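# Index fixture plate a quarter turn and fill nests

## Task

Rotate the plate on the fixture to whichever quarter-turn position is closest, so that the plunger's pin seats fully in the plate and the plate's one vacant nest faces the robot. Each of the remaining three nests must hold one end cap lying flat.

## Robot and tools

Robot: two arms, left_arm on the +y side and right_arm on the -y side. Each carries a sixteen-motor four-finger hand with index, middle, ring and thumb. right_arm has a right hand and left_arm a mirrored left hand. Each arm has a wrist camera. Fixed cameras are cam_head_left, cam_head_right and cam_high.

Frames: the scene frame has its origin at table-top height, halfway between the two nominal arm bases. +x points out over the table, +z up, +y toward left_arm. The real bases are shifted slightly: left_arm at (-0.022, +0.307, +0.032) m, right_arm at (-0.014, -0.351, +0.050) m, both turned by less than a degree about z. Arm results and offsets use each arm's own base frame. Fixed cameras and the table use the scene frame. The hand point sits just past the index and middle knuckles. Its +z runs along the straight fingers toward the tips and +y points out of the palm face. On the right hand +x points across the palm away from the thumb; on the left hand +x points toward the thumb.

execute_actions(actions, cameras): actions is a list of actions, run one after another. Each action lasts 0.5 s and is a table of at most 15 rows, one per 1/30 s step. If there are fewer rows, the last row holds for the remaining steps. Every row has 48 numbers, each in [-1, 1], covering both arms even when only one moves. The order is: left dx, dy, dz, rx, ry, rz; then the left hand's 16 motor goals; left current_limit; left speed. The right arm follows in the same layout.
- dx, dy, dz are a translation offset and rx, ry, rz a rotation vector, in that arm's base axes. The rotation turns about the Hand target position. 1.0 means 0.6 m or 180 degrees. Each offset is measured from the Hand target as it stood when the action began, not from the previous row. Repeating an offset in a later action therefore moves the arm again. All zeros re-requests the current target. A translation longer than 1.0 is scaled down along its direction.
- The 16 motor numbers are absolute goal angles, not offsets. They run linearly between each hinge's stops, in this order: index_abd, index_mcp, index_pip, index_dip, middle_abd, middle_mcp, middle_pip, middle_dip, ring_abd, ring_mcp, ring_pip, ring_dip, thumb_cmc, thumb_axl, thumb_mcp, thumb_ipl. Each hinge's degrees at +1 and -1, and its straight value:
  - _abd: +60/-60, straight 0.00 (swings away from the thumb).
  - _mcp: +128/-18, straight -0.75.
  - _pip: +108/-29, straight -0.58.
  - _dip: +117/-21, straight -0.70.
  - thumb_cmc: +120/-20, straight -0.71 (swings the thumb in front of the palm).
  - thumb_axl: +140/-27, straight -0.68 (rolls the thumb).
  - thumb_mcp: +109/-69, straight -0.23.
  - thumb_ipl: +108/-77, straight -0.17.
  Moving toward +1 curls the fingers toward the palm. A 0 is a real goal and does not mean no change. To leave a hand unchanged, send back its hand_goal, hand_current_limit and hand_speed.
- current_limit maps -1..+1 linearly onto 0..550 mA, with a floor of 11 mA. It also caps hinge speed. Very low values may not lift a finger.
- speed sets the goal ramp to (speed+1)/2 of 8.5 rad/s.
- Both start at current_limit +0.4 and speed -0.6, and stay at the last value sent.

cameras: a list of names, ["all"] for every camera, or [] for none. If left out, an empty actions list returns all images and any other call returns none. An unknown name makes the whole call fail. Sending an empty actions list is a way to just look.

zoom_image(camera, region): region is [x0, y0, x1, y1] in pixels from the top-left corner, at most 504 wide and 504 tall. It works only on the latest images. Head and high images are 504x504; wrist images are 672x504 fisheye.

read_manual(section): returns licence texts only and does not move anything.

finished_scene(scene=1): ends the scene for good. The plate and caps must stay correct once the robot stops.

Results:
- end_effector_position (m) and end_effector_quat_wxyz, in each arm's base frame. These can be off by a few cm, more at long reach.
- Hand target: the last commanded pose after clipping; the next offsets count from it.
- Joint positions, velocities and torques. Torques include the arm's own weight, so they are not a clean contact signal. Torque numbers 3 and 4 wrap at ±28 N m.
- Per-motor hand_goal, hand_measured, hand_current_ma and hand_state. hand_state reads moving, goal, blocked or overload.
- hand_current_limit and hand_speed.
- Step readings of position during motion.
- A MOTOR HOT warning when a motor nears its heat limit.

How motion behaves:
- Each step, the commanded orientation is limited to 40 degrees from the measured one.
- Hands often stop short of the target. If one is resting short, send the missing distance as a new offset.
- Arms sag under load, so command somewhat higher than you want.
- Near the first joint's axis, a small move can swing the whole arm.
- To stop pushing on something, set the target back past the hand's current position.
- A finger presses only while its goal lies beyond the contact surface. Grip force grows with that gap, up to the current limit.
- Thinking time lets the scene run on, with the last command held.

Avoid:
- Dropping parts, releasing a moving part, slamming, or pushing hard on fixed or heavy items.
- Anything ending up off the table.
- Any contact or pinching between the two hands or arms.
- Holding currents of 495 mA or more: after 5 s the motor shuts off for 10 s.
- Long stretched holds or pushing toward unreachable poses. At 100 °C the arm drops for 30-60 s.
- Anything that makes an arm stop. While an arm is stopped, hand commands are discarded.

Loose objects may occasionally get a small nudge from the scene itself.

Each tool is called in YAML: its name, and indented under it one key for each argument.

## Session

execute_actions:
  actions: []

Scene clock: 0.00 s.
left_arm: end_effector_position=(+0.5663, -0.0277, +0.3188) hand_goal=(+0.000, -0.754, -0.576, -0.696, +0.000, -0.754, -0.576, -0.696, +0.000, -0.754, -0.576, -0.696, -0.714, -0.678, -0.226, -0.168) hand_measured=(+0.000, -0.754, -0.576, -0.696, +0.000, -0.754, -0.576, -0.696, +0.000, -0.754, -0.576, -0.696, -0.714, -0.678, -0.226, -0.168) hand_current_ma=(+0, +0, +0, +0, +0, +0, +0, +0, +0, +0, +0, +0, +0, +0, +0, +0) hand_state=(goal, goal, goal, goal, goal, goal, goal, goal, goal, goal, goal, goal, goal, goal, goal, goal) hand_current_limit=0.40 hand_speed=-0.60 end_effector_quat_wxyz=(+0.606, -0.261, +0.712, +0.241) | right_arm: end_effector_position=(+0.4828, +0.1069, +0.1912) hand_goal=(+0.000, -0.754, -0.576, -0.696, +0.000, -0.754, -0.576, -0.696, +0.000, -0.754, -0.576, -0.696, -0.714, -0.678, -0.226, -0.168) hand_measured=(+0.000, -0.754, -0.576, -0.696, +0.000, -0.754, -0.576, -0.696, +0.000, -0.754, -0.576, -0.696, -0.714, -0.678, -0.226, -0.168) hand_current_ma=(+0, +0, +0, +0, +0, +0, +0, +0, +0, +0, +0, +0, +0, +0, +0, +0) hand_state=(goal, goal, goal, goal, goal, goal, goal, goal, goal, goal, goal, goal, goal, goal, goal, goal) hand_current_limit=0.40 hand_speed=-0.60 end_effector_quat_wxyz=(-0.117, +0.475, +0.849, +0.202)
Joint positions: left_arm=[-0.388 1.609 1.297 -0.019 -1.095 -1.84] | right_arm=[0.015 1.421 1.14 -1.289 -0.471 -0.536]
Joint velocities: within noise
Joint torques (N m): no reading
Heat: left arm: hottest elbow 34 °C; right arm: hottest waist 36 °C.
Hand target: left_arm +0.5709, -0.0296, +0.3284; +0.613, -0.266, +0.706, +0.234 | right_arm +0.4903, +0.1071, +0.2031; -0.105, +0.472, +0.850, +0.208

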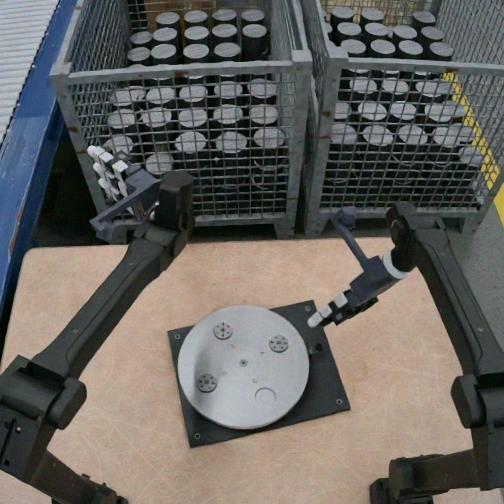

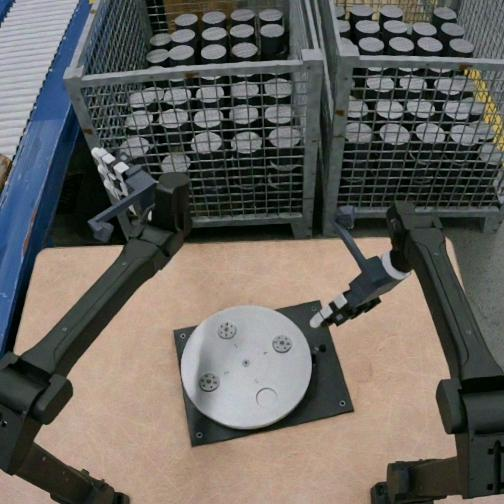

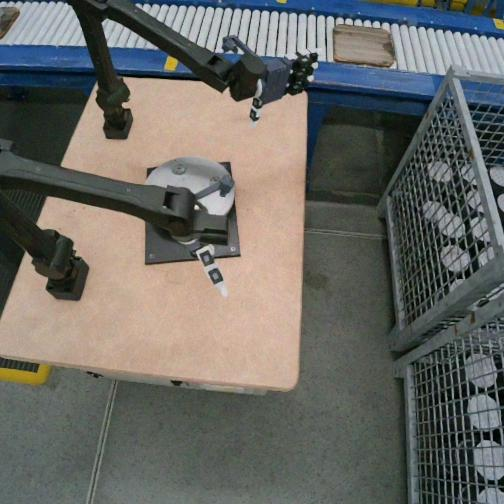

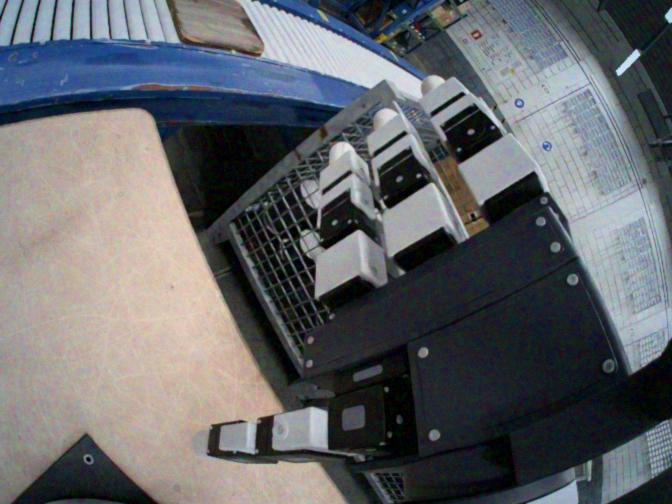

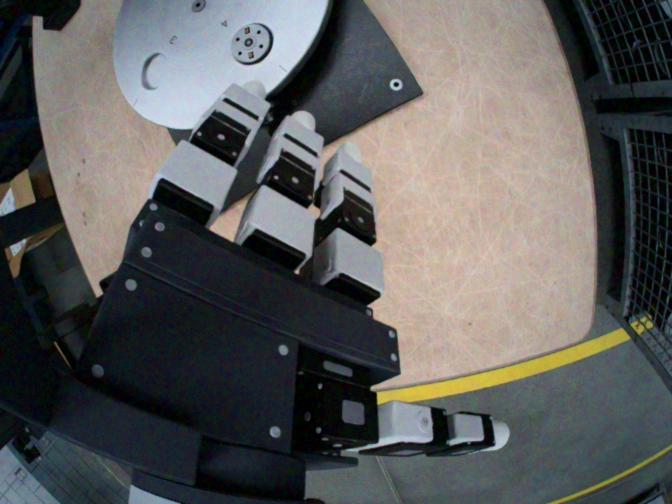

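zoom_image:
  camera: "cam_head_left"
  region: [160, 290, 360, 450]

zoom_image:
  camera: "cam_head_right"
  region: [160, 290, 360, 450]

zoom_image:
  camera: "cam_right_wrist"
  region: [30, 0, 430, 200]

zoom_image:
  camera: "cam_high"
  region: [130, 140, 250, 280]

Scaled by 2.520.

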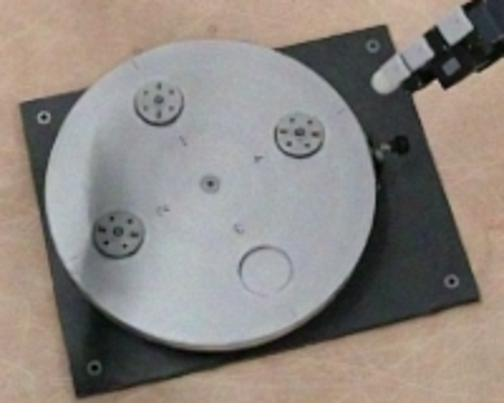

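Scaled by 2.520.

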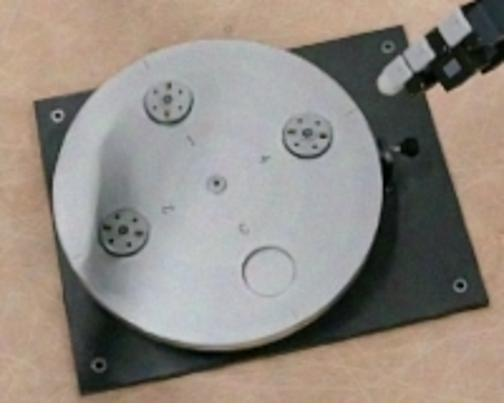

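Scaled by 1.260 from the camera's 672x504 image, which has a finer 960x720 frame.

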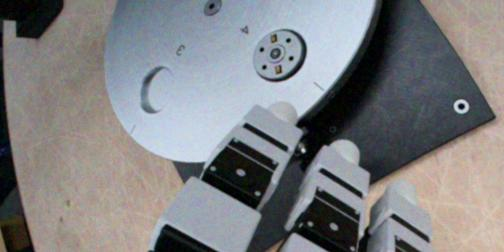

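Scaled by 3.600.

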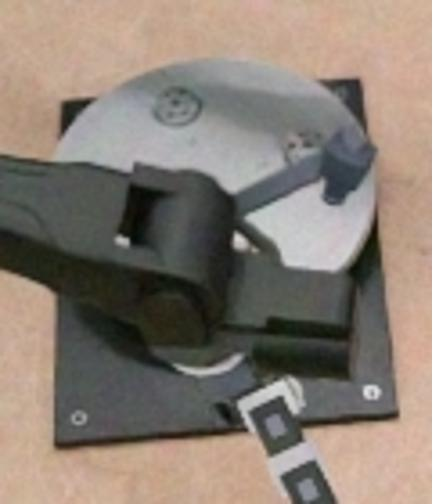

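execute_actions:
  actions:
    - [[0,0,0,0,0,0,0,-0.754,-0.576,-0.696,0,-0.754,-0.576,-0.696,0,-0.754,-0.576,-0.696,-0.714,-0.678,-0.226,-0.168,0.4,-0.6,0,-0.08,0.12,0,0,0,0,-0.754,-0.576,-0.696,0,-0.754,-0.576,-0.696,0,-0.754,-0.576,-0.696,-0.714,-0.678,-0.226,-0.168,0.4,-0.6]]
    - [[0,0,0,0,0,0,0,-0.754,-0.576,-0.696,0,-0.754,-0.576,-0.696,0,-0.754,-0.576,-0.696,-0.714,-0.678,-0.226,-0.168,0.4,-0.6,0,-0.2,0.1,0,0,0,0,-0.754,-0.576,-0.696,0,-0.754,-0.576,-0.696,0,-0.754,-0.576,-0.696,-0.714,-0.678,-0.226,-0.168,0.4,-0.6]]
  cameras: ["all"]

Scene clock: 45.77 s.
left_arm: end_effector_position=(+0.5663, -0.0277, +0.3188) hand_goal=(+0.000, -0.754, -0.576, -0.696, +0.000, -0.754, -0.576, -0.696, +0.000, -0.754, -0.576, -0.696, -0.714, -0.678, -0.226, -0.168) hand_measured=(-0.002, -0.754, -0.576, -0.696, -0.002, -0.754, -0.576, -0.696, -0.002, -0.754, -0.576, -0.696, -0.714, -0.678, -0.226, -0.168) hand_current_ma=(-7, +4, -4, +0, -6, +4, -4, +0, -6, +4, -4, +0, -1, +4, +1, +2) hand_state=(goal, goal, goal, goal, goal, goal, goal, goal, goal, goal, goal, goal, goal, goal, goal, goal) hand_current_limit=0.40 hand_speed=-0.60 end_effector_quat_wxyz=(+0.606, -0.261, +0.712, +0.241) | right_arm: end_effector_position=(+0.4828, -0.0620, +0.3278) hand_goal=(+0.000, -0.754, -0.576, -0.696, +0.000, -0.754, -0.576, -0.696, +0.000, -0.754, -0.576, -0.696, -0.714, -0.678, -0.226, -0.168) hand_measured=(+0.000, -0.754, -0.576, -0.696, +0.000, -0.754, -0.576, -0.696, +0.000, -0.754, -0.576, -0.696, -0.716, -0.678, -0.222, -0.168) hand_current_ma=(+0, +0, +0, +0, +0, +0, +0, +0, +0, +0, +0, +0, -1, +0, +4, +0) hand_state=(goal, goal, goal, goal, goal, goal, goal, goal, goal, goal, goal, goal, goal, goal, goal, goal) hand_current_limit=0.40 hand_speed=-0.60 end_effector_quat_wxyz=(-0.058, +0.491, +0.841, +0.221)
Joint positions: left_arm=[-0.388 1.609 1.297 -0.019 -1.095 -1.84] | right_arm=[-0.386 1.417 1.475 -1.684 -0.458 -0.912]
Joint torques (N m): left_arm=[-0.5 -15.5 10.66 1.37 -0.43 0.09] | right_arm=[0.67 -9.93 12 -0.16 -0.62 -0.19]
Heat: left arm: hottest elbow 40 °C; right arm: hottest elbow 36 °C.
Hand target: left_arm +0.5709, -0.0296, +0.3284; +0.613, -0.266, +0.706, +0.234 | right_arm +0.4903, -0.0611, +0.3348; -0.106, +0.472, +0.850, +0.208
Off the commanded pose: left_arm 0.011 m, 1 deg | right_arm 0.011 m, 6 deg.
joint sent to its limit (right arm) — joint 4 (wrist pitch), lower limit. The joint targets are off in orientation, not in position.
Step readings (end_effector_position of left_arm | right_arm):
0: (+0.5663, -0.0277, +0.3188) | (+0.4828, +0.1069, +0.1912)
1: (+0.5663, -0.0277, +0.3188) | (+0.4810, +0.1034, +0.1941)
2: (+0.5663, -0.0277, +0.3188) | (+0.4757, +0.1007, +0.1988)
4: (+0.5663, -0.0277, +0.3188) | (+0.4738, +0.0836, +0.2183)
8: (+0.5663, -0.0277, +0.3188) | (+0.4848, +0.0565, +0.2556)
15: (+0.5663, -0.0277, +0.3188) | (+0.4846, +0.0549, +0.2630)
16: (+0.5663, -0.0277, +0.3188) | (+0.4824, +0.0488, +0.2662)
17: (+0.5663, -0.0277, +0.3188) | (+0.4783, +0.0413, +0.2711)
19: (+0.5663, -0.0277, +0.3188) | (+0.4781, -0.0041, +0.2895)
23: (+0.5663, -0.0277, +0.3188) | (+0.4814, -0.0784, +0.3222)
30: (+0.5663, -0.0277, +0.3188) | (+0.4824, -0.0675, +0.3274)

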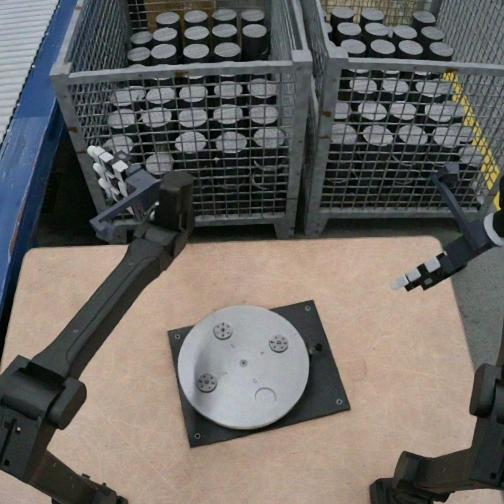

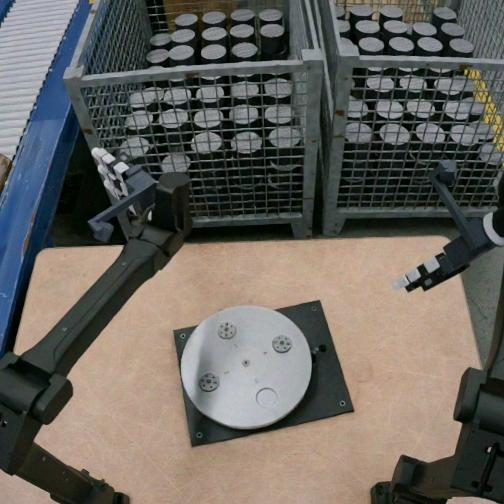

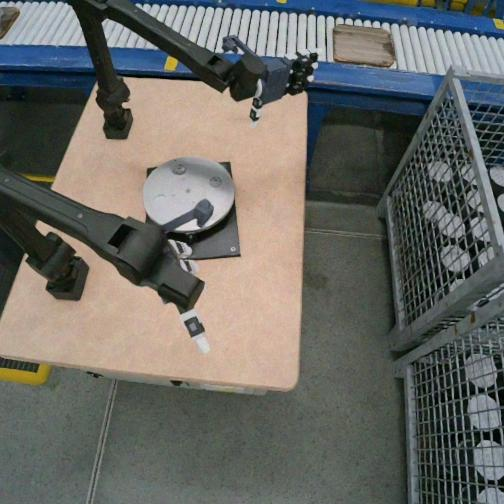

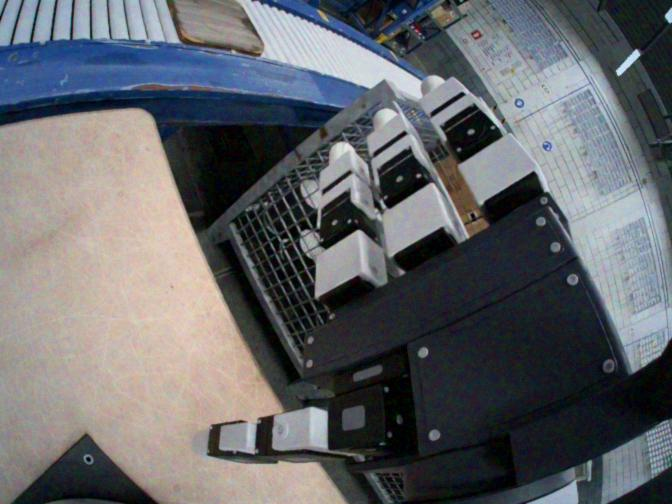

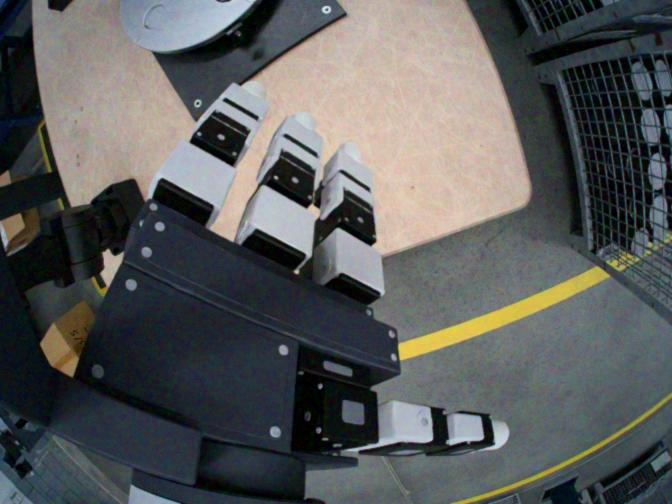

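zoom_image:
  camera: "cam_head_left"
  region: [160, 290, 360, 450]

zoom_image:
  camera: "cam_head_left"
  region: [280, 320, 350, 380]

zoom_image:
  camera: "cam_right_wrist"
  region: [100, 0, 360, 120]

zoom_image:
  camera: "cam_high"
  region: [130, 140, 250, 270]

Scaled by 2.520.

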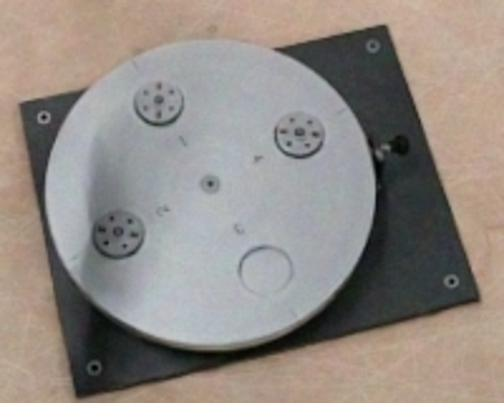

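Scaled by 7.200.

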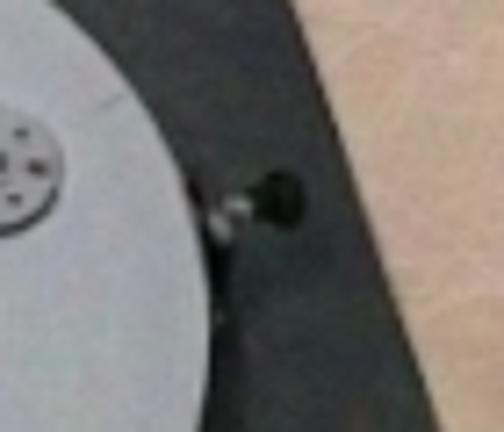

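Scaled by 1.938 from the camera's 672x504 image, which has a finer 960x720 frame.

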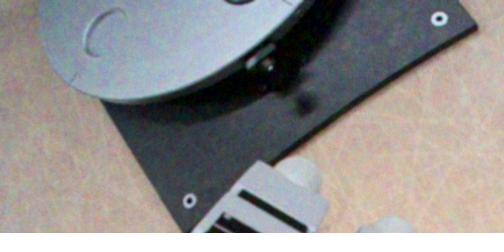

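Scaled by 3.877.

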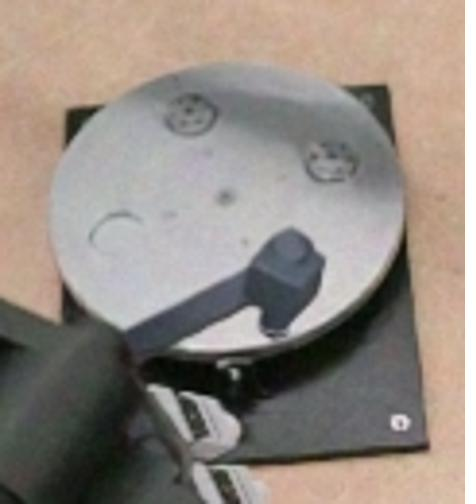

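execute_actions:
  actions:
    - [[0,0,0,0,0,0,0,-0.754,-0.576,-0.696,0,-0.754,-0.576,-0.696,0,-0.754,-0.576,-0.696,-0.714,-0.678,-0.226,-0.168,0.4,-0.6,-0.04,0.10,0.02,-0.075,0.003,0,0,-0.754,-0.576,-0.696,0,0.45,0.7,0.2,0,0.45,0.7,0.2,-0.714,-0.678,-0.226,-0.168,0.4,-0.6]]
    - [[0,0,0,0,0,0,0,-0.754,-0.576,-0.696,0,-0.754,-0.576,-0.696,0,-0.754,-0.576,-0.696,-0.714,-0.678,-0.226,-0.168,0.4,-0.6,-0.08,0.17,0,-0.075,0.003,0,0,-0.754,-0.576,-0.696,0,0.45,0.7,0.2,0,0.45,0.7,0.2,-0.714,-0.678,-0.226,-0.168,0.4,-0.6]]
    - [[0,0,0,0,0,0,0,-0.754,-0.576,-0.696,0,-0.754,-0.576,-0.696,0,-0.754,-0.576,-0.696,-0.714,-0.678,-0.226,-0.168,0.4,-0.6,-0.08,0.17,0,0,0,0,0,-0.754,-0.576,-0.696,0,0.45,0.7,0.2,0,0.45,0.7,0.2,-0.714,-0.678,-0.226,-0.168,0.4,-0.6]]
    - [[0,0,0,0,0,0,0,-0.754,-0.576,-0.696,0,-0.754,-0.576,-0.696,0,-0.754,-0.576,-0.696,-0.714,-0.678,-0.226,-0.168,0.4,-0.6,-0.1,0.16,-0.05,0,0,0,0,-0.754,-0.576,-0.696,0,0.45,0.7,0.2,0,0.45,0.7,0.2,-0.714,-0.678,-0.226,-0.168,0.4,-0.6]]
  cameras: ["all"]

Scene clock: 105.27 s.
left_arm: end_effector_position=(+0.5663, -0.0277, +0.3188) hand_goal=(+0.000, -0.754, -0.576, -0.696, +0.000, -0.754, -0.576, -0.696, +0.000, -0.754, -0.576, -0.696, -0.714, -0.678, -0.226, -0.168) hand_measured=(-0.002, -0.754, -0.576, -0.696, -0.002, -0.754, -0.576, -0.696, -0.002, -0.754, -0.576, -0.696, -0.714, -0.678, -0.226, -0.168) hand_current_ma=(-7, +4, -4, +0, -6, +4, -4, +0, -6, +4, -4, +0, -1, +4, +1, +2) hand_state=(goal, goal, goal, goal, goal, goal, goal, goal, goal, goal, goal, goal, goal, goal, goal, goal) hand_current_limit=0.40 hand_speed=-0.60 end_effector_quat_wxyz=(+0.606, -0.261, +0.712, +0.241) | right_arm: end_effector_position=(+0.3035, +0.2983, +0.3001) hand_goal=(+0.000, -0.754, -0.576, -0.696, +0.000, +0.450, +0.700, +0.200, +0.000, +0.450, +0.700, +0.200, -0.714, -0.678, -0.226, -0.168) hand_measured=(+0.000, -0.752, -0.576, -0.696, -0.002, +0.422, +0.684, +0.196, -0.002, +0.420, +0.686, +0.198, -0.714, -0.678, -0.222, -0.168) hand_current_ma=(+0, +0, +0, +0, -1, -51, -21, -2, -1, -57, -18, -2, +0, +0, +4, +0) hand_state=(goal, goal, goal, goal, goal, blocked, goal, goal, goal, blocked, goal, goal, goal, goal, goal, goal) hand_current_limit=0.40 hand_speed=-0.60 end_effector_quat_wxyz=(-0.002, +0.477, +0.879, -0.010)
Joint positions: left_arm=[-0.388 1.609 1.297 -0.019 -1.095 -1.84] | right_arm=[0.89 1.268 1.365 -1.688 -0.001 0.315]
Joint torques (N m): left_arm=[-0.26 -16.09 10.48 1.24 -0.41 0.11] | right_arm=[-0.5 -9.17 12.34 0.08 0.09 0.03]
Heat: left arm: hottest elbow 44 °C; right arm: hottest elbow 40 °C.
Hand target: left_arm +0.5709, -0.0296, +0.3284; +0.613, -0.266, +0.706, +0.234 | right_arm +0.3102, +0.2990, +0.3170; +0.000, +0.485, +0.874, +0.000
Off the commanded pose: left_arm 0.011 m, 1 deg | right_arm 0.018 m, 2 deg.
joint sent to its limit (right arm) — joint 4 (wrist pitch), lower limit. The joint targets still meet the commanded pose.
Step readings (end_effector_position of left_arm | right_arm):
0: (+0.5663, -0.0277, +0.3188) | (+0.4828, -0.0619, +0.3278)
1: (+0.5663, -0.0277, +0.3188) | (+0.4806, -0.0623, +0.3235)
2: (+0.5663, -0.0277, +0.3188) | (+0.4752, -0.0666, +0.3133)
4: (+0.5663, -0.0277, +0.3188) | (+0.4719, -0.0444, +0.3153)
8: (+0.5663, -0.0277, +0.3188) | (+0.4659, +0.0096, +0.3357)
15: (+0.5663, -0.0277, +0.3188) | (+0.4633, +0.0077, +0.3413)
16: (+0.5663, -0.0277, +0.3188) | (+0.4609, +0.0070, +0.3375)
17: (+0.5663, -0.0277, +0.3188) | (+0.4554, +0.0028, +0.3285)
19: (+0.5663, -0.0277, +0.3188) | (+0.4393, +0.0425, +0.3231)
23: (+0.5663, -0.0277, +0.3188) | (+0.4120, +0.1229, +0.3347)
30: (+0.5663, -0.0277, +0.3188) | (+0.4138, +0.1097, +0.3395)
31: (+0.5663, -0.0277, +0.3188) | (+0.4127, +0.1112, +0.3390)
32: (+0.5663, -0.0277, +0.3188) | (+0.4082, +0.1200, +0.3373)
34: (+0.5663, -0.0277, +0.3188) | (+0.3897, +0.1620, +0.3351)
38: (+0.5663, -0.0277, +0.3188) | (+0.3578, +0.2222, +0.3347)
45: (+0.5663, -0.0277, +0.3188) | (+0.3643, +0.2094, +0.3348)
46: (+0.5663, -0.0277, +0.3188) | (+0.3624, +0.2115, +0.3342)
47: (+0.5663, -0.0277, +0.3188) | (+0.3560, +0.2201, +0.3334)
49: (+0.5663, -0.0277, +0.3188) | (+0.3291, +0.2587, +0.3289)
53: (+0.5663, -0.0277, +0.3188) | (+0.2890, +0.3108, +0.3093)
60: (+0.5663, -0.0277, +0.3188) | (+0.3017, +0.3011, +0.3000)

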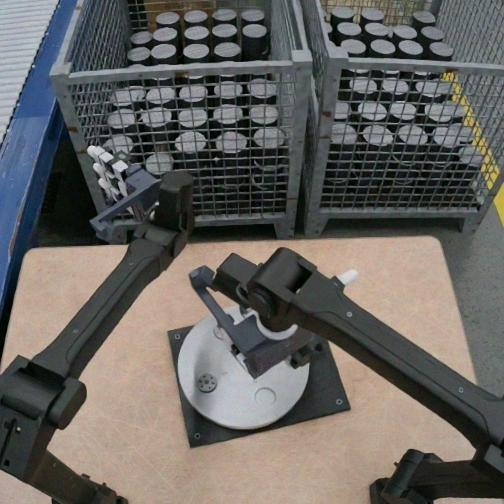

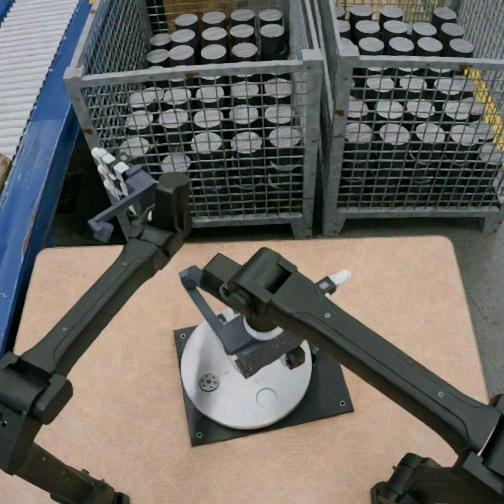

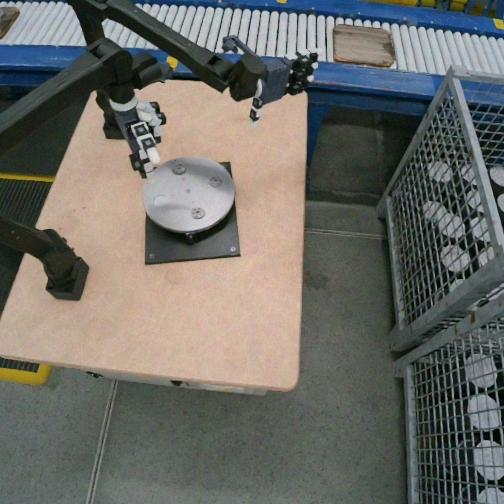

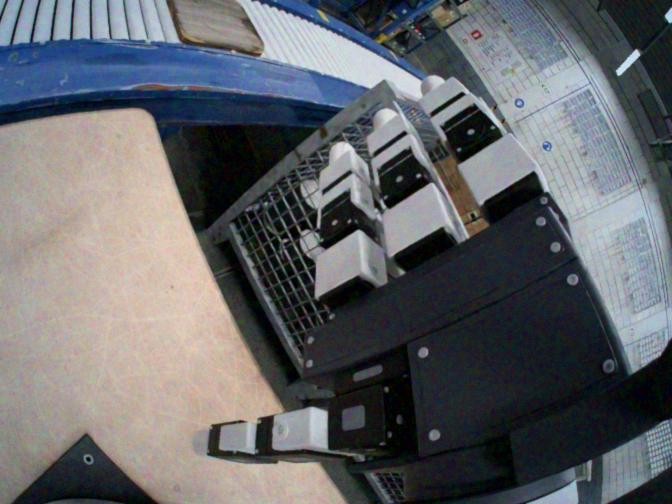

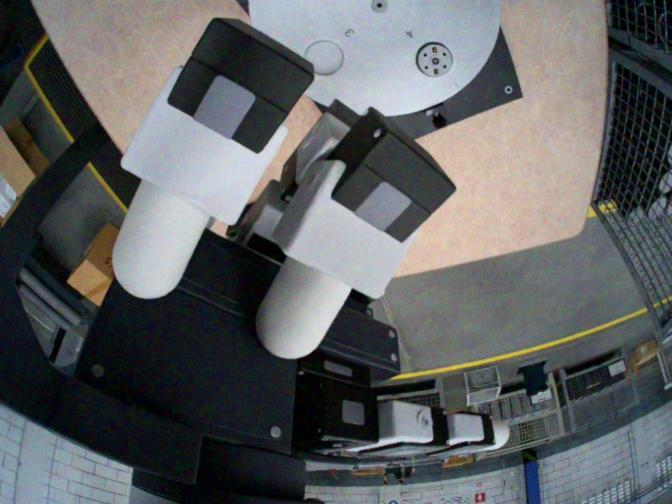

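execute_actions:
  actions:
    - [[0,0,0,0,0,0,0,-0.754,-0.576,-0.696,0,-0.754,-0.576,-0.696,0,-0.754,-0.576,-0.696,-0.714,-0.678,-0.226,-0.168,0.4,-0.6,-0.033,0.083,-0.05,0,0,0,0,-0.754,-0.576,-0.696,0,-0.97,-0.97,-0.97,0,-0.97,-0.97,-0.97,-0.714,-0.678,-0.226,-0.168,0.4,-0.4]]
    - [[0,0,0,0,0,0,0,-0.754,-0.576,-0.696,0,-0.754,-0.576,-0.696,0,-0.754,-0.576,-0.696,-0.714,-0.678,-0.226,-0.168,0.4,-0.6,0,0,0,0,0,0,0,-0.754,-0.576,-0.696,0,-0.97,-0.97,-0.97,0,-0.97,-0.97,-0.97,-0.714,-0.678,-0.226,-0.168,0.4,-0.4]]
  cameras: ["all"]

Scene clock: 117.33 s.
left_arm: end_effector_position=(+0.5663, -0.0277, +0.3188) hand_goal=(+0.000, -0.754, -0.576, -0.696, +0.000, -0.754, -0.576, -0.696, +0.000, -0.754, -0.576, -0.696, -0.714, -0.678, -0.226, -0.168) hand_measured=(-0.002, -0.754, -0.576, -0.696, -0.002, -0.754, -0.576, -0.696, -0.002, -0.754, -0.576, -0.696, -0.714, -0.678, -0.226, -0.168) hand_current_ma=(-7, +4, -4, +0, -6, +4, -4, +0, -6, +4, -4, +0, -1, +4, +1, +2) hand_state=(goal, goal, goal, goal, goal, goal, goal, goal, goal, goal, goal, goal, goal, goal, goal, goal) hand_current_limit=0.40 hand_speed=-0.60 end_effector_quat_wxyz=(+0.606, -0.261, +0.712, +0.241) | right_arm: end_effector_position=(+0.2826, +0.3453, +0.2733) hand_goal=(+0.000, -0.754, -0.576, -0.696, +0.000, -0.970, -0.970, -0.970, +0.000, -0.970, -0.970, -0.970, -0.714, -0.678, -0.226, -0.168) hand_measured=(-0.002, -0.754, -0.576, -0.696, -0.002, -0.960, -0.964, -0.966, -0.002, -0.960, -0.964, -0.966, -0.714, -0.678, -0.222, -0.168) hand_current_ma=(+0, +0, +0, +0, -1, +11, +6, +2, -1, +13, +5, +2, +0, +0, +4, +0) hand_state=(goal, goal, goal, goal, goal, goal, goal, goal, goal, goal, goal, goal, goal, goal, goal, goal) hand_current_limit=0.40 hand_speed=-0.40 end_effector_quat_wxyz=(-0.003, +0.478, +0.878, -0.018)
Joint positions: left_arm=[-0.388 1.609 1.297 -0.019 -1.095 -1.84] | right_arm=[1.012 1.343 1.365 -1.629 -0.004 0.438]
Joint torques (N m): left_arm=[-0.15 -15.62 10.66 1.22 -0.43 0.14] | right_arm=[-0.56 -10.46 11.63 0.32 0.11 0.01]
Heat: left arm: hottest elbow 44 °C; right arm: hottest elbow 39 °C.
Hand target: left_arm +0.5709, -0.0296, +0.3284; +0.613, -0.266, +0.706, +0.234 | right_arm +0.2905, +0.3488, +0.2869; +0.000, +0.485, +0.874, +0.000
Off the commanded pose: left_arm 0.011 m, 1 deg | right_arm 0.016 m, 2 deg.
Step readings (end_effector_position of left_arm | right_arm):
0: (+0.5663, -0.0277, +0.3188) | (+0.3035, +0.2983, +0.3001)
1: (+0.5663, -0.0277, +0.3188) | (+0.3032, +0.3002, +0.2995)
2: (+0.5663, -0.0277, +0.3188) | (+0.3023, +0.3057, +0.2991)
4: (+0.5663, -0.0277, +0.3188) | (+0.2940, +0.3230, +0.2945)
8: (+0.5663, -0.0277, +0.3188) | (+0.2810, +0.3457, +0.2781)
15: (+0.5663, -0.0277, +0.3188) | (+0.2824, +0.3457, +0.2732)
16: (+0.5663, -0.0277, +0.3188) | (+0.2825, +0.3456, +0.2732)
17: (+0.5663, -0.0277, +0.3188) | (+0.2825, +0.3456, +0.2732)
19: (+0.5663, -0.0277, +0.3188) | (+0.2825, +0.3455, +0.2732)
23: (+0.5663, -0.0277, +0.3188) | (+0.2826, +0.3454, +0.2733)
30: (+0.5663, -0.0277, +0.3188) | (+0.2826, +0.3453, +0.2733)

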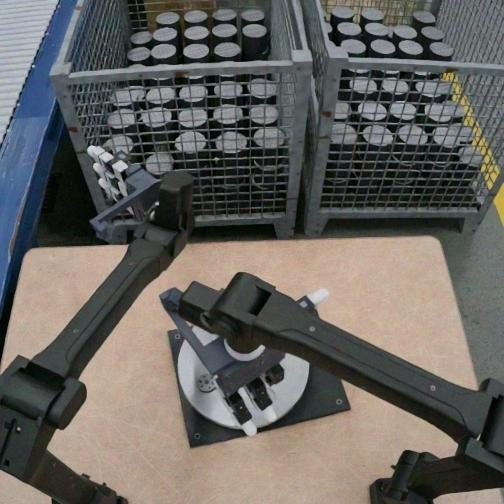

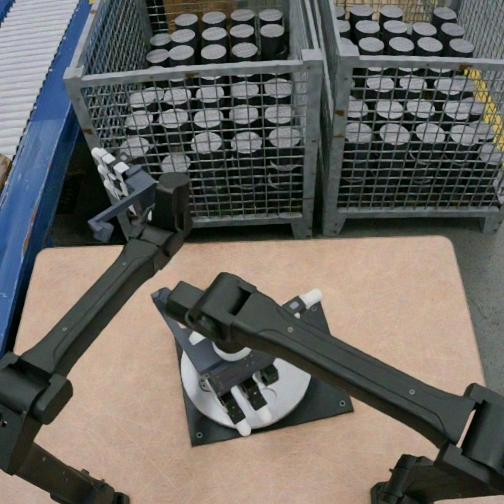

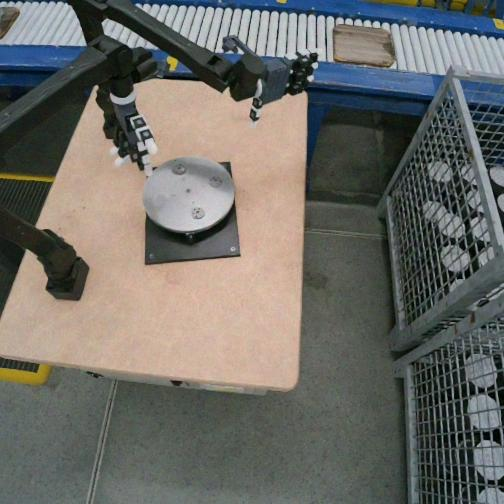

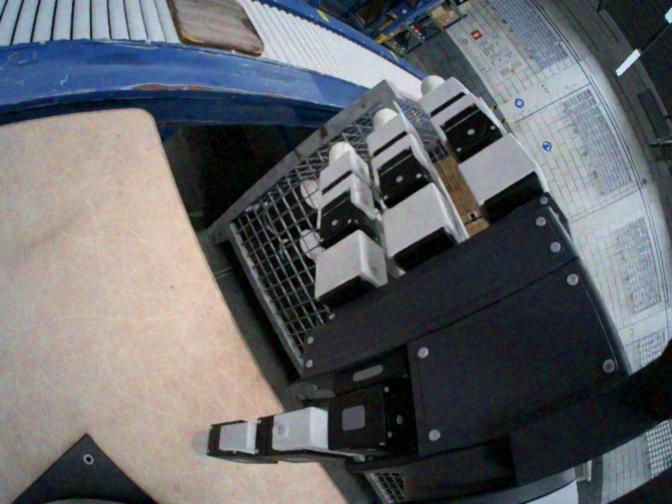

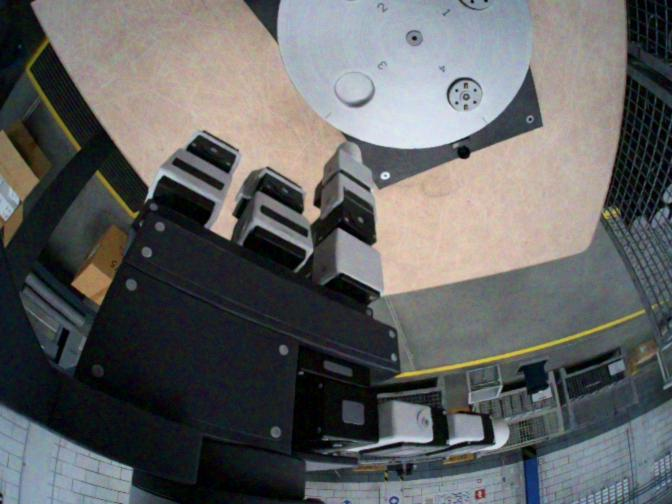

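execute_actions:
  actions:
    - [[0,0,0,0,0,0,0,-0.754,-0.576,-0.696,0,-0.754,-0.576,-0.696,0,-0.754,-0.576,-0.696,-0.714,-0.678,-0.226,-0.168,0.4,-0.6,0,0,-0.08,0,0,0,0,-0.754,-0.576,-0.696,0,-0.97,-0.97,-0.97,0,-0.97,-0.97,-0.97,-0.714,-0.678,-0.226,-0.168,0.4,-0.4]]
  cameras: ["cam_head_left", "cam_high", "cam_right_wrist"]

zoom_image:
  camera: "cam_right_wrist"
  region: [260, 0, 560, 225]

zoom_image:
  camera: "cam_high"
  region: [100, 130, 250, 270]

Scene clock: 148.37 s.
left_arm: end_effector_position=(+0.5663, -0.0277, +0.3188) hand_goal=(+0.000, -0.754, -0.576, -0.696, +0.000, -0.754, -0.576, -0.696, +0.000, -0.754, -0.576, -0.696, -0.714, -0.678, -0.226, -0.168) hand_measured=(-0.002, -0.754, -0.576, -0.696, -0.002, -0.754, -0.576, -0.696, -0.002, -0.754, -0.576, -0.696, -0.714, -0.678, -0.226, -0.168) hand_current_ma=(-7, +4, -4, +0, -6, +4, -4, +0, -6, +4, -4, +0, -1, +4, +1, +2) hand_state=(goal, goal, goal, goal, goal, goal, goal, goal, goal, goal, goal, goal, goal, goal, goal, goal) hand_current_limit=0.40 hand_speed=-0.60 end_effector_quat_wxyz=(+0.606, -0.261, +0.712, +0.241) | right_arm: end_effector_position=(+0.2840, +0.3475, +0.2338) hand_goal=(+0.000, -0.754, -0.576, -0.696, +0.000, -0.970, -0.970, -0.970, +0.000, -0.970, -0.970, -0.970, -0.714, -0.678, -0.226, -0.168) hand_measured=(-0.002, -0.752, -0.576, -0.696, -0.002, -0.964, -0.964, -0.966, -0.002, -0.962, -0.966, -0.966, -0.714, -0.678, -0.222, -0.168) hand_current_ma=(+0, +0, +0, +0, +0, +6, +4, +2, -1, +8, +4, +2, +0, +0, +3, +0) hand_state=(goal, goal, goal, goal, goal, goal, goal, goal, goal, goal, goal, goal, goal, goal, goal, goal) hand_current_limit=0.40 hand_speed=-0.40 end_effector_quat_wxyz=(-0.002, +0.478, +0.878, -0.010)
Joint positions: left_arm=[-0.388 1.609 1.297 -0.019 -1.095 -1.84] | right_arm=[1.012 1.342 1.258 -1.506 -0.004 0.438]
Joint torques (N m): left_arm=[-0.15 -15.56 10.69 1.4 -0.43 0.1] | right_arm=[-0.73 -9.99 10.07 0.42 0.11 -0.01]
Heat: left arm: hottest elbow 45 °C; right arm: hottest elbow 38 °C.
Hand target: left_arm +0.5709, -0.0296, +0.3284; +0.613, -0.266, +0.706, +0.234 | right_arm +0.2905, +0.3488, +0.2389; +0.000, +0.485, +0.874, +0.000
Off the commanded pose: left_arm 0.011 m, 1 deg | right_arm 0.008 m, 1 deg.
Step readings (end_effector_position of left_arm | right_arm):
0: (+0.5663, -0.0277, +0.3188) | (+0.2826, +0.3453, +0.2733)
1: (+0.5663, -0.0277, +0.3188) | (+0.2830, +0.3458, +0.2698)
2: (+0.5663, -0.0277, +0.3188) | (+0.2846, +0.3485, +0.2654)
4: (+0.5663, -0.0277, +0.3188) | (+0.2847, +0.3486, +0.2502)
8: (+0.5663, -0.0277, +0.3188) | (+0.2831, +0.3461, +0.2335)
15: (+0.5663, -0.0277, +0.3188) | (+0.2840, +0.3475, +0.2338)
Images, in order (width x height): cam_head_left 504x504, cam_high 504x504, cam_right_wrist 672x504.

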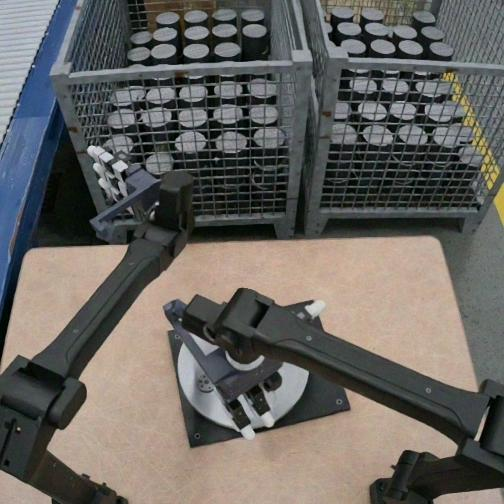

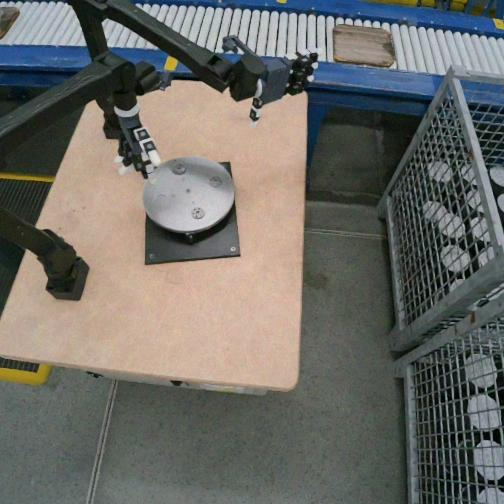

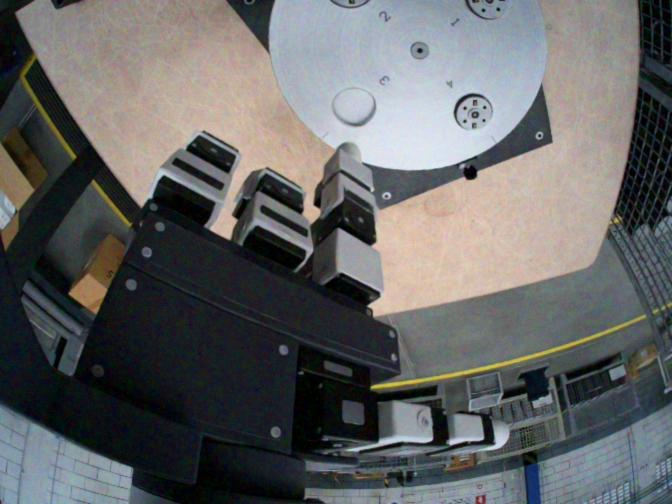

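Scaled by 1.680 from the camera's 672x504 image, which has a finer 960x720 frame.

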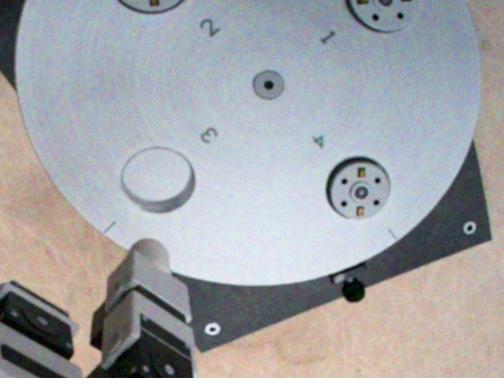

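Scaled by 3.360.

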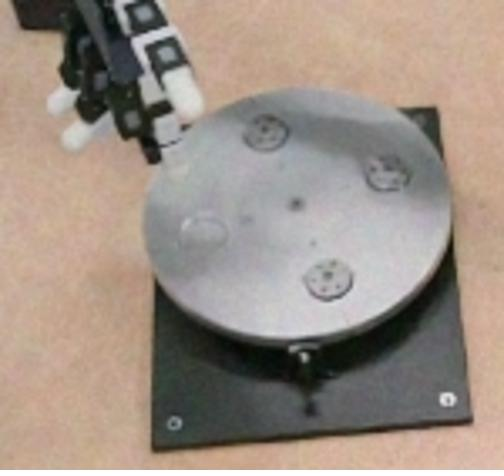

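execute_actions:
  actions:
    - [[0,0,0,0,0,0,0,-0.754,-0.576,-0.696,0,-0.754,-0.576,-0.696,0,-0.754,-0.576,-0.696,-0.714,-0.678,-0.226,-0.168,0.4,-0.6,0,0,-0.067,0,0,0,0,-0.754,-0.576,-0.696,0,-0.97,-0.97,-0.97,0,-0.97,-0.97,-0.97,-0.714,-0.678,-0.226,-0.168,0.4,-0.4]]
  cameras: ["cam_head_left", "cam_high", "cam_right_wrist"]

zoom_image:
  camera: "cam_right_wrist"
  region: [260, 0, 560, 225]

zoom_image:
  camera: "cam_high"
  region: [100, 130, 250, 270]

Scene clock: 162.50 s.
left_arm: end_effector_position=(+0.5663, -0.0277, +0.3188) hand_goal=(+0.000, -0.754, -0.576, -0.696, +0.000, -0.754, -0.576, -0.696, +0.000, -0.754, -0.576, -0.696, -0.714, -0.678, -0.226, -0.168) hand_measured=(-0.002, -0.754, -0.576, -0.696, -0.002, -0.754, -0.576, -0.696, -0.002, -0.754, -0.576, -0.696, -0.714, -0.678, -0.226, -0.168) hand_current_ma=(-7, +4, -4, +0, -6, +4, -4, +0, -6, +4, -4, +0, -1, +4, +1, +2) hand_state=(goal, goal, goal, goal, goal, goal, goal, goal, goal, goal, goal, goal, goal, goal, goal, goal) hand_current_limit=0.40 hand_speed=-0.60 end_effector_quat_wxyz=(+0.606, -0.261, +0.712, +0.241) | right_arm: end_effector_position=(+0.2839, +0.3471, +0.1948) hand_goal=(+0.000, -0.754, -0.576, -0.696, +0.000, -0.970, -0.970, -0.970, +0.000, -0.970, -0.970, -0.970, -0.714, -0.678, -0.226, -0.168) hand_measured=(-0.002, -0.754, -0.576, -0.696, -0.002, -0.966, -0.966, -0.968, -0.002, -0.964, -0.966, -0.968, -0.714, -0.678, -0.222, -0.168) hand_current_ma=(+0, +0, +0, +0, +0, +4, +3, +2, -1, +5, +3, +2, +0, +0, +3, +0) hand_state=(goal, goal, goal, goal, goal, goal, goal, goal, goal, goal, goal, goal, goal, goal, goal, goal) hand_current_limit=0.40 hand_speed=-0.40 end_effector_quat_wxyz=(-0.002, +0.478, +0.878, -0.008)
Joint positions: left_arm=[-0.388 1.609 1.297 -0.019 -1.095 -1.84] | right_arm=[1.012 1.353 1.166 -1.4 -0.003 0.439]
Joint torques (N m): left_arm=[-0.09 -15.33 10.56 1.31 -0.41 0.09] | right_arm=[-0.73 -9.88 9.95 0.5 0.1 0.01]
Heat: left arm: hottest elbow 45 °C; right arm: hottest elbow 38 °C.
Hand target: left_arm +0.5709, -0.0296, +0.3284; +0.613, -0.266, +0.706, +0.234 | right_arm +0.2905, +0.3488, +0.1988; +0.000, +0.485, +0.874, +0.000
Off the commanded pose: left_arm 0.011 m, 1 deg | right_arm 0.008 m, 1 deg.
Step readings (end_effector_position of left_arm | right_arm):
0: (+0.5663, -0.0277, +0.3188) | (+0.2840, +0.3475, +0.2338)
1: (+0.5663, -0.0277, +0.3188) | (+0.2842, +0.3476, +0.2308)
2: (+0.5663, -0.0277, +0.3188) | (+0.2857, +0.3500, +0.2266)
4: (+0.5663, -0.0277, +0.3188) | (+0.2853, +0.3493, +0.2121)
8: (+0.5663, -0.0277, +0.3188) | (+0.2830, +0.3457, +0.1947)
15: (+0.5663, -0.0277, +0.3188) | (+0.2839, +0.3471, +0.1948)
Images, in order (width x height): cam_head_left 504x504, cam_high 504x504, cam_right_wrist 672x504.

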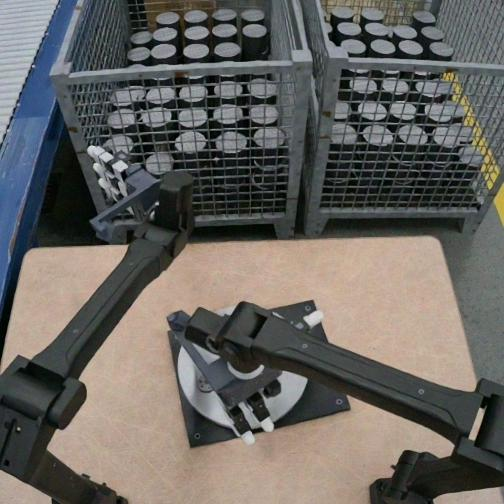

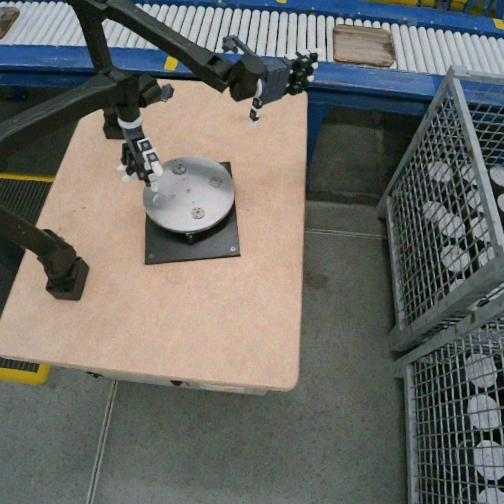

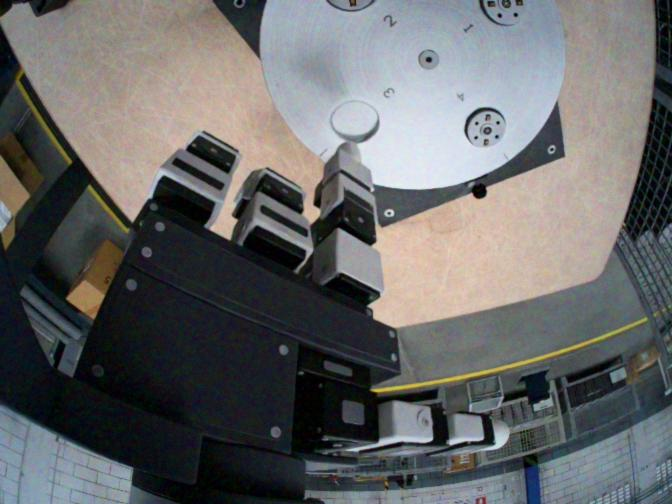

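Scaled by 1.680 from the camera's 672x504 image, which has a finer 960x720 frame.

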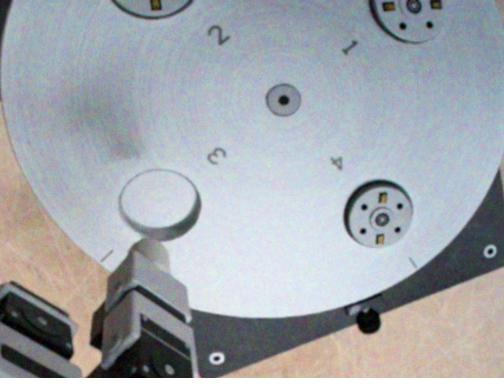

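Scaled by 3.360.

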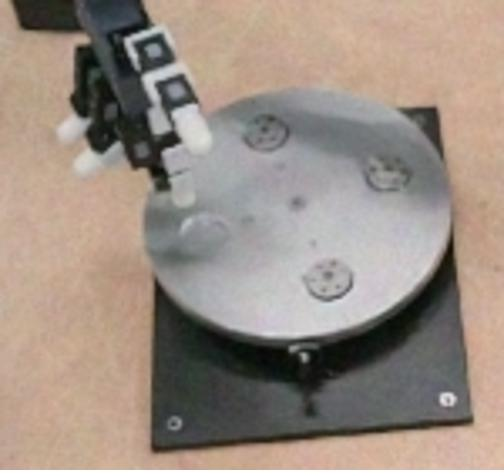

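execute_actions:
  actions:
    - [[0,0,0,0,0,0,0,-0.754,-0.576,-0.696,0,-0.754,-0.576,-0.696,0,-0.754,-0.576,-0.696,-0.714,-0.678,-0.226,-0.168,0.4,-0.6,0,-0.013,-0.045,0,0,0,0,-0.754,-0.576,-0.696,0,-0.97,-0.97,-0.97,0,-0.97,-0.97,-0.97,-0.714,-0.678,-0.226,-0.168,0.4,-0.4]]
  cameras: ["cam_head_left", "cam_high", "cam_right_wrist"]

zoom_image:
  camera: "cam_right_wrist"
  region: [260, 0, 560, 225]

zoom_image:
  camera: "cam_high"
  region: [100, 130, 250, 270]

Scene clock: 171.20 s.
left_arm: end_effector_position=(+0.5663, -0.0277, +0.3188) hand_goal=(+0.000, -0.754, -0.576, -0.696, +0.000, -0.754, -0.576, -0.696, +0.000, -0.754, -0.576, -0.696, -0.714, -0.678, -0.226, -0.168) hand_measured=(-0.002, -0.754, -0.576, -0.696, -0.002, -0.754, -0.576, -0.696, -0.002, -0.754, -0.576, -0.696, -0.714, -0.678, -0.226, -0.168) hand_current_ma=(-7, +4, -4, +0, -6, +4, -4, +0, -6, +4, -4, +0, -1, +4, +1, +2) hand_state=(goal, goal, goal, goal, goal, goal, goal, goal, goal, goal, goal, goal, goal, goal, goal, goal) hand_current_limit=0.40 hand_speed=-0.60 end_effector_quat_wxyz=(+0.606, -0.261, +0.712, +0.241) | right_arm: end_effector_position=(+0.2824, +0.3402, +0.1691) hand_goal=(+0.000, -0.754, -0.576, -0.696, +0.000, -0.970, -0.970, -0.970, +0.000, -0.970, -0.970, -0.970, -0.714, -0.678, -0.226, -0.168) hand_measured=(-0.002, -0.754, -0.576, -0.696, -0.002, -0.966, -0.966, -0.968, -0.002, -0.966, -0.966, -0.968, -0.714, -0.678, -0.224, -0.168) hand_current_ma=(+0, +0, +0, +0, +0, +3, +3, +2, -1, +4, +3, +2, +0, +0, +3, +0) hand_state=(goal, goal, goal, goal, goal, goal, goal, goal, goal, goal, goal, goal, goal, goal, goal, goal) hand_current_limit=0.40 hand_speed=-0.40 end_effector_quat_wxyz=(-0.002, +0.481, +0.877, -0.007)
Joint positions: left_arm=[-0.388 1.609 1.297 -0.019 -1.095 -1.84] | right_arm=[1.006 1.35 1.093 -1.328 -0.003 0.439]
Joint torques (N m): left_arm=[-0.38 -15.97 10.62 1.2 -0.4 0.11] | right_arm=[-0.97 -9.58 9.68 0.5 0.11 -0.11]
Heat: left arm: hottest elbow 45 °C; right arm: hottest elbow 38 °C.
Hand target: left_arm +0.5709, -0.0296, +0.3284; +0.613, -0.266, +0.706, +0.234 | right_arm +0.2904, +0.3410, +0.1718; +0.000, +0.485, +0.874, +0.000
Off the commanded pose: left_arm 0.011 m, 1 deg | right_arm 0.009 m, 1 deg.
Step readings (end_effector_position of left_arm | right_arm):
0: (+0.5663, -0.0277, +0.3188) | (+0.2839, +0.3471, +0.1948)
1: (+0.5663, -0.0277, +0.3188) | (+0.2840, +0.3470, +0.1924)
2: (+0.5663, -0.0277, +0.3188) | (+0.2853, +0.3474, +0.1892)
4: (+0.5663, -0.0277, +0.3188) | (+0.2847, +0.3451, +0.1787)
8: (+0.5663, -0.0277, +0.3188) | (+0.2816, +0.3389, +0.1687)
15: (+0.5663, -0.0277, +0.3188) | (+0.2824, +0.3402, +0.1691)
Images, in order (width x height): cam_head_left 504x504, cam_high 504x504, cam_right_wrist 672x504.

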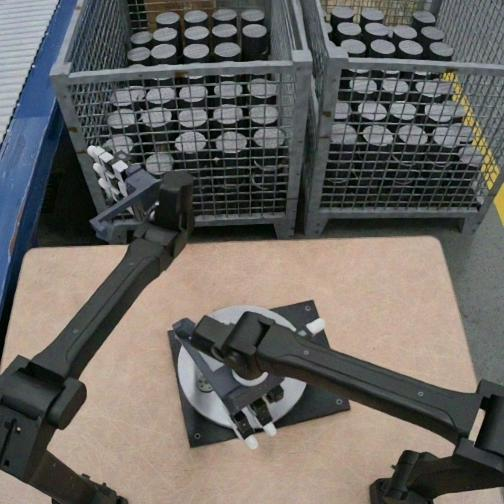

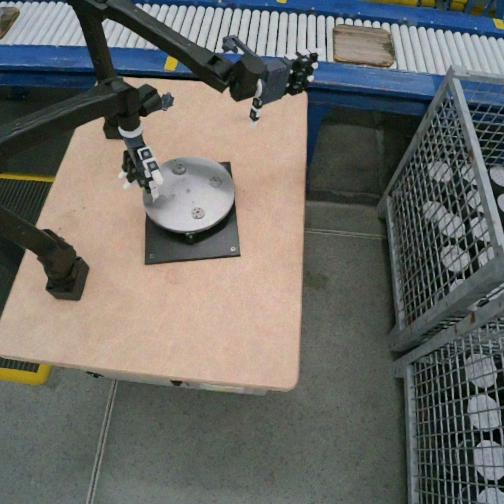

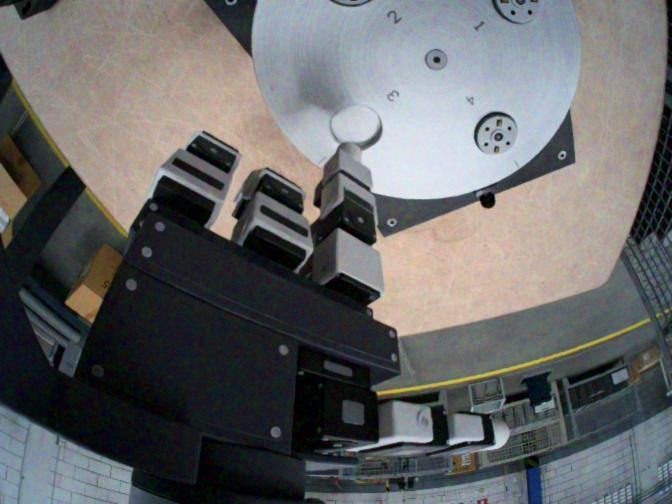

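Scaled by 1.680 from the camera's 672x504 image, which has a finer 960x720 frame.

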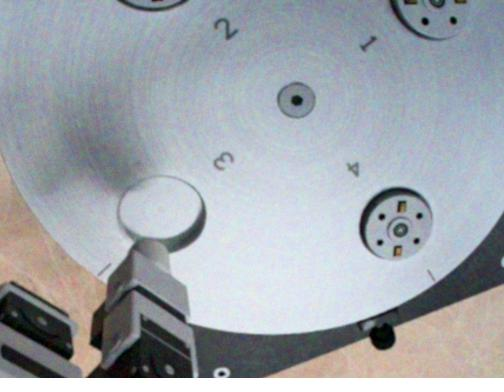

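Scaled by 3.360.

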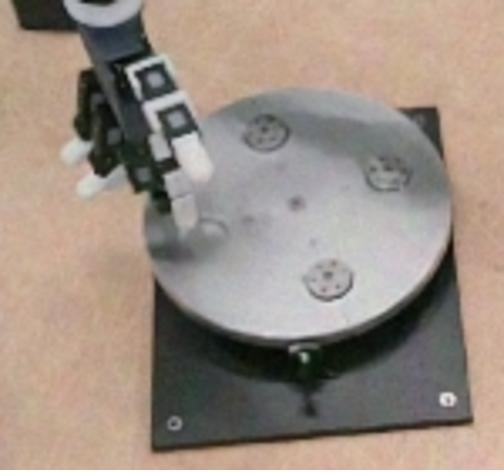

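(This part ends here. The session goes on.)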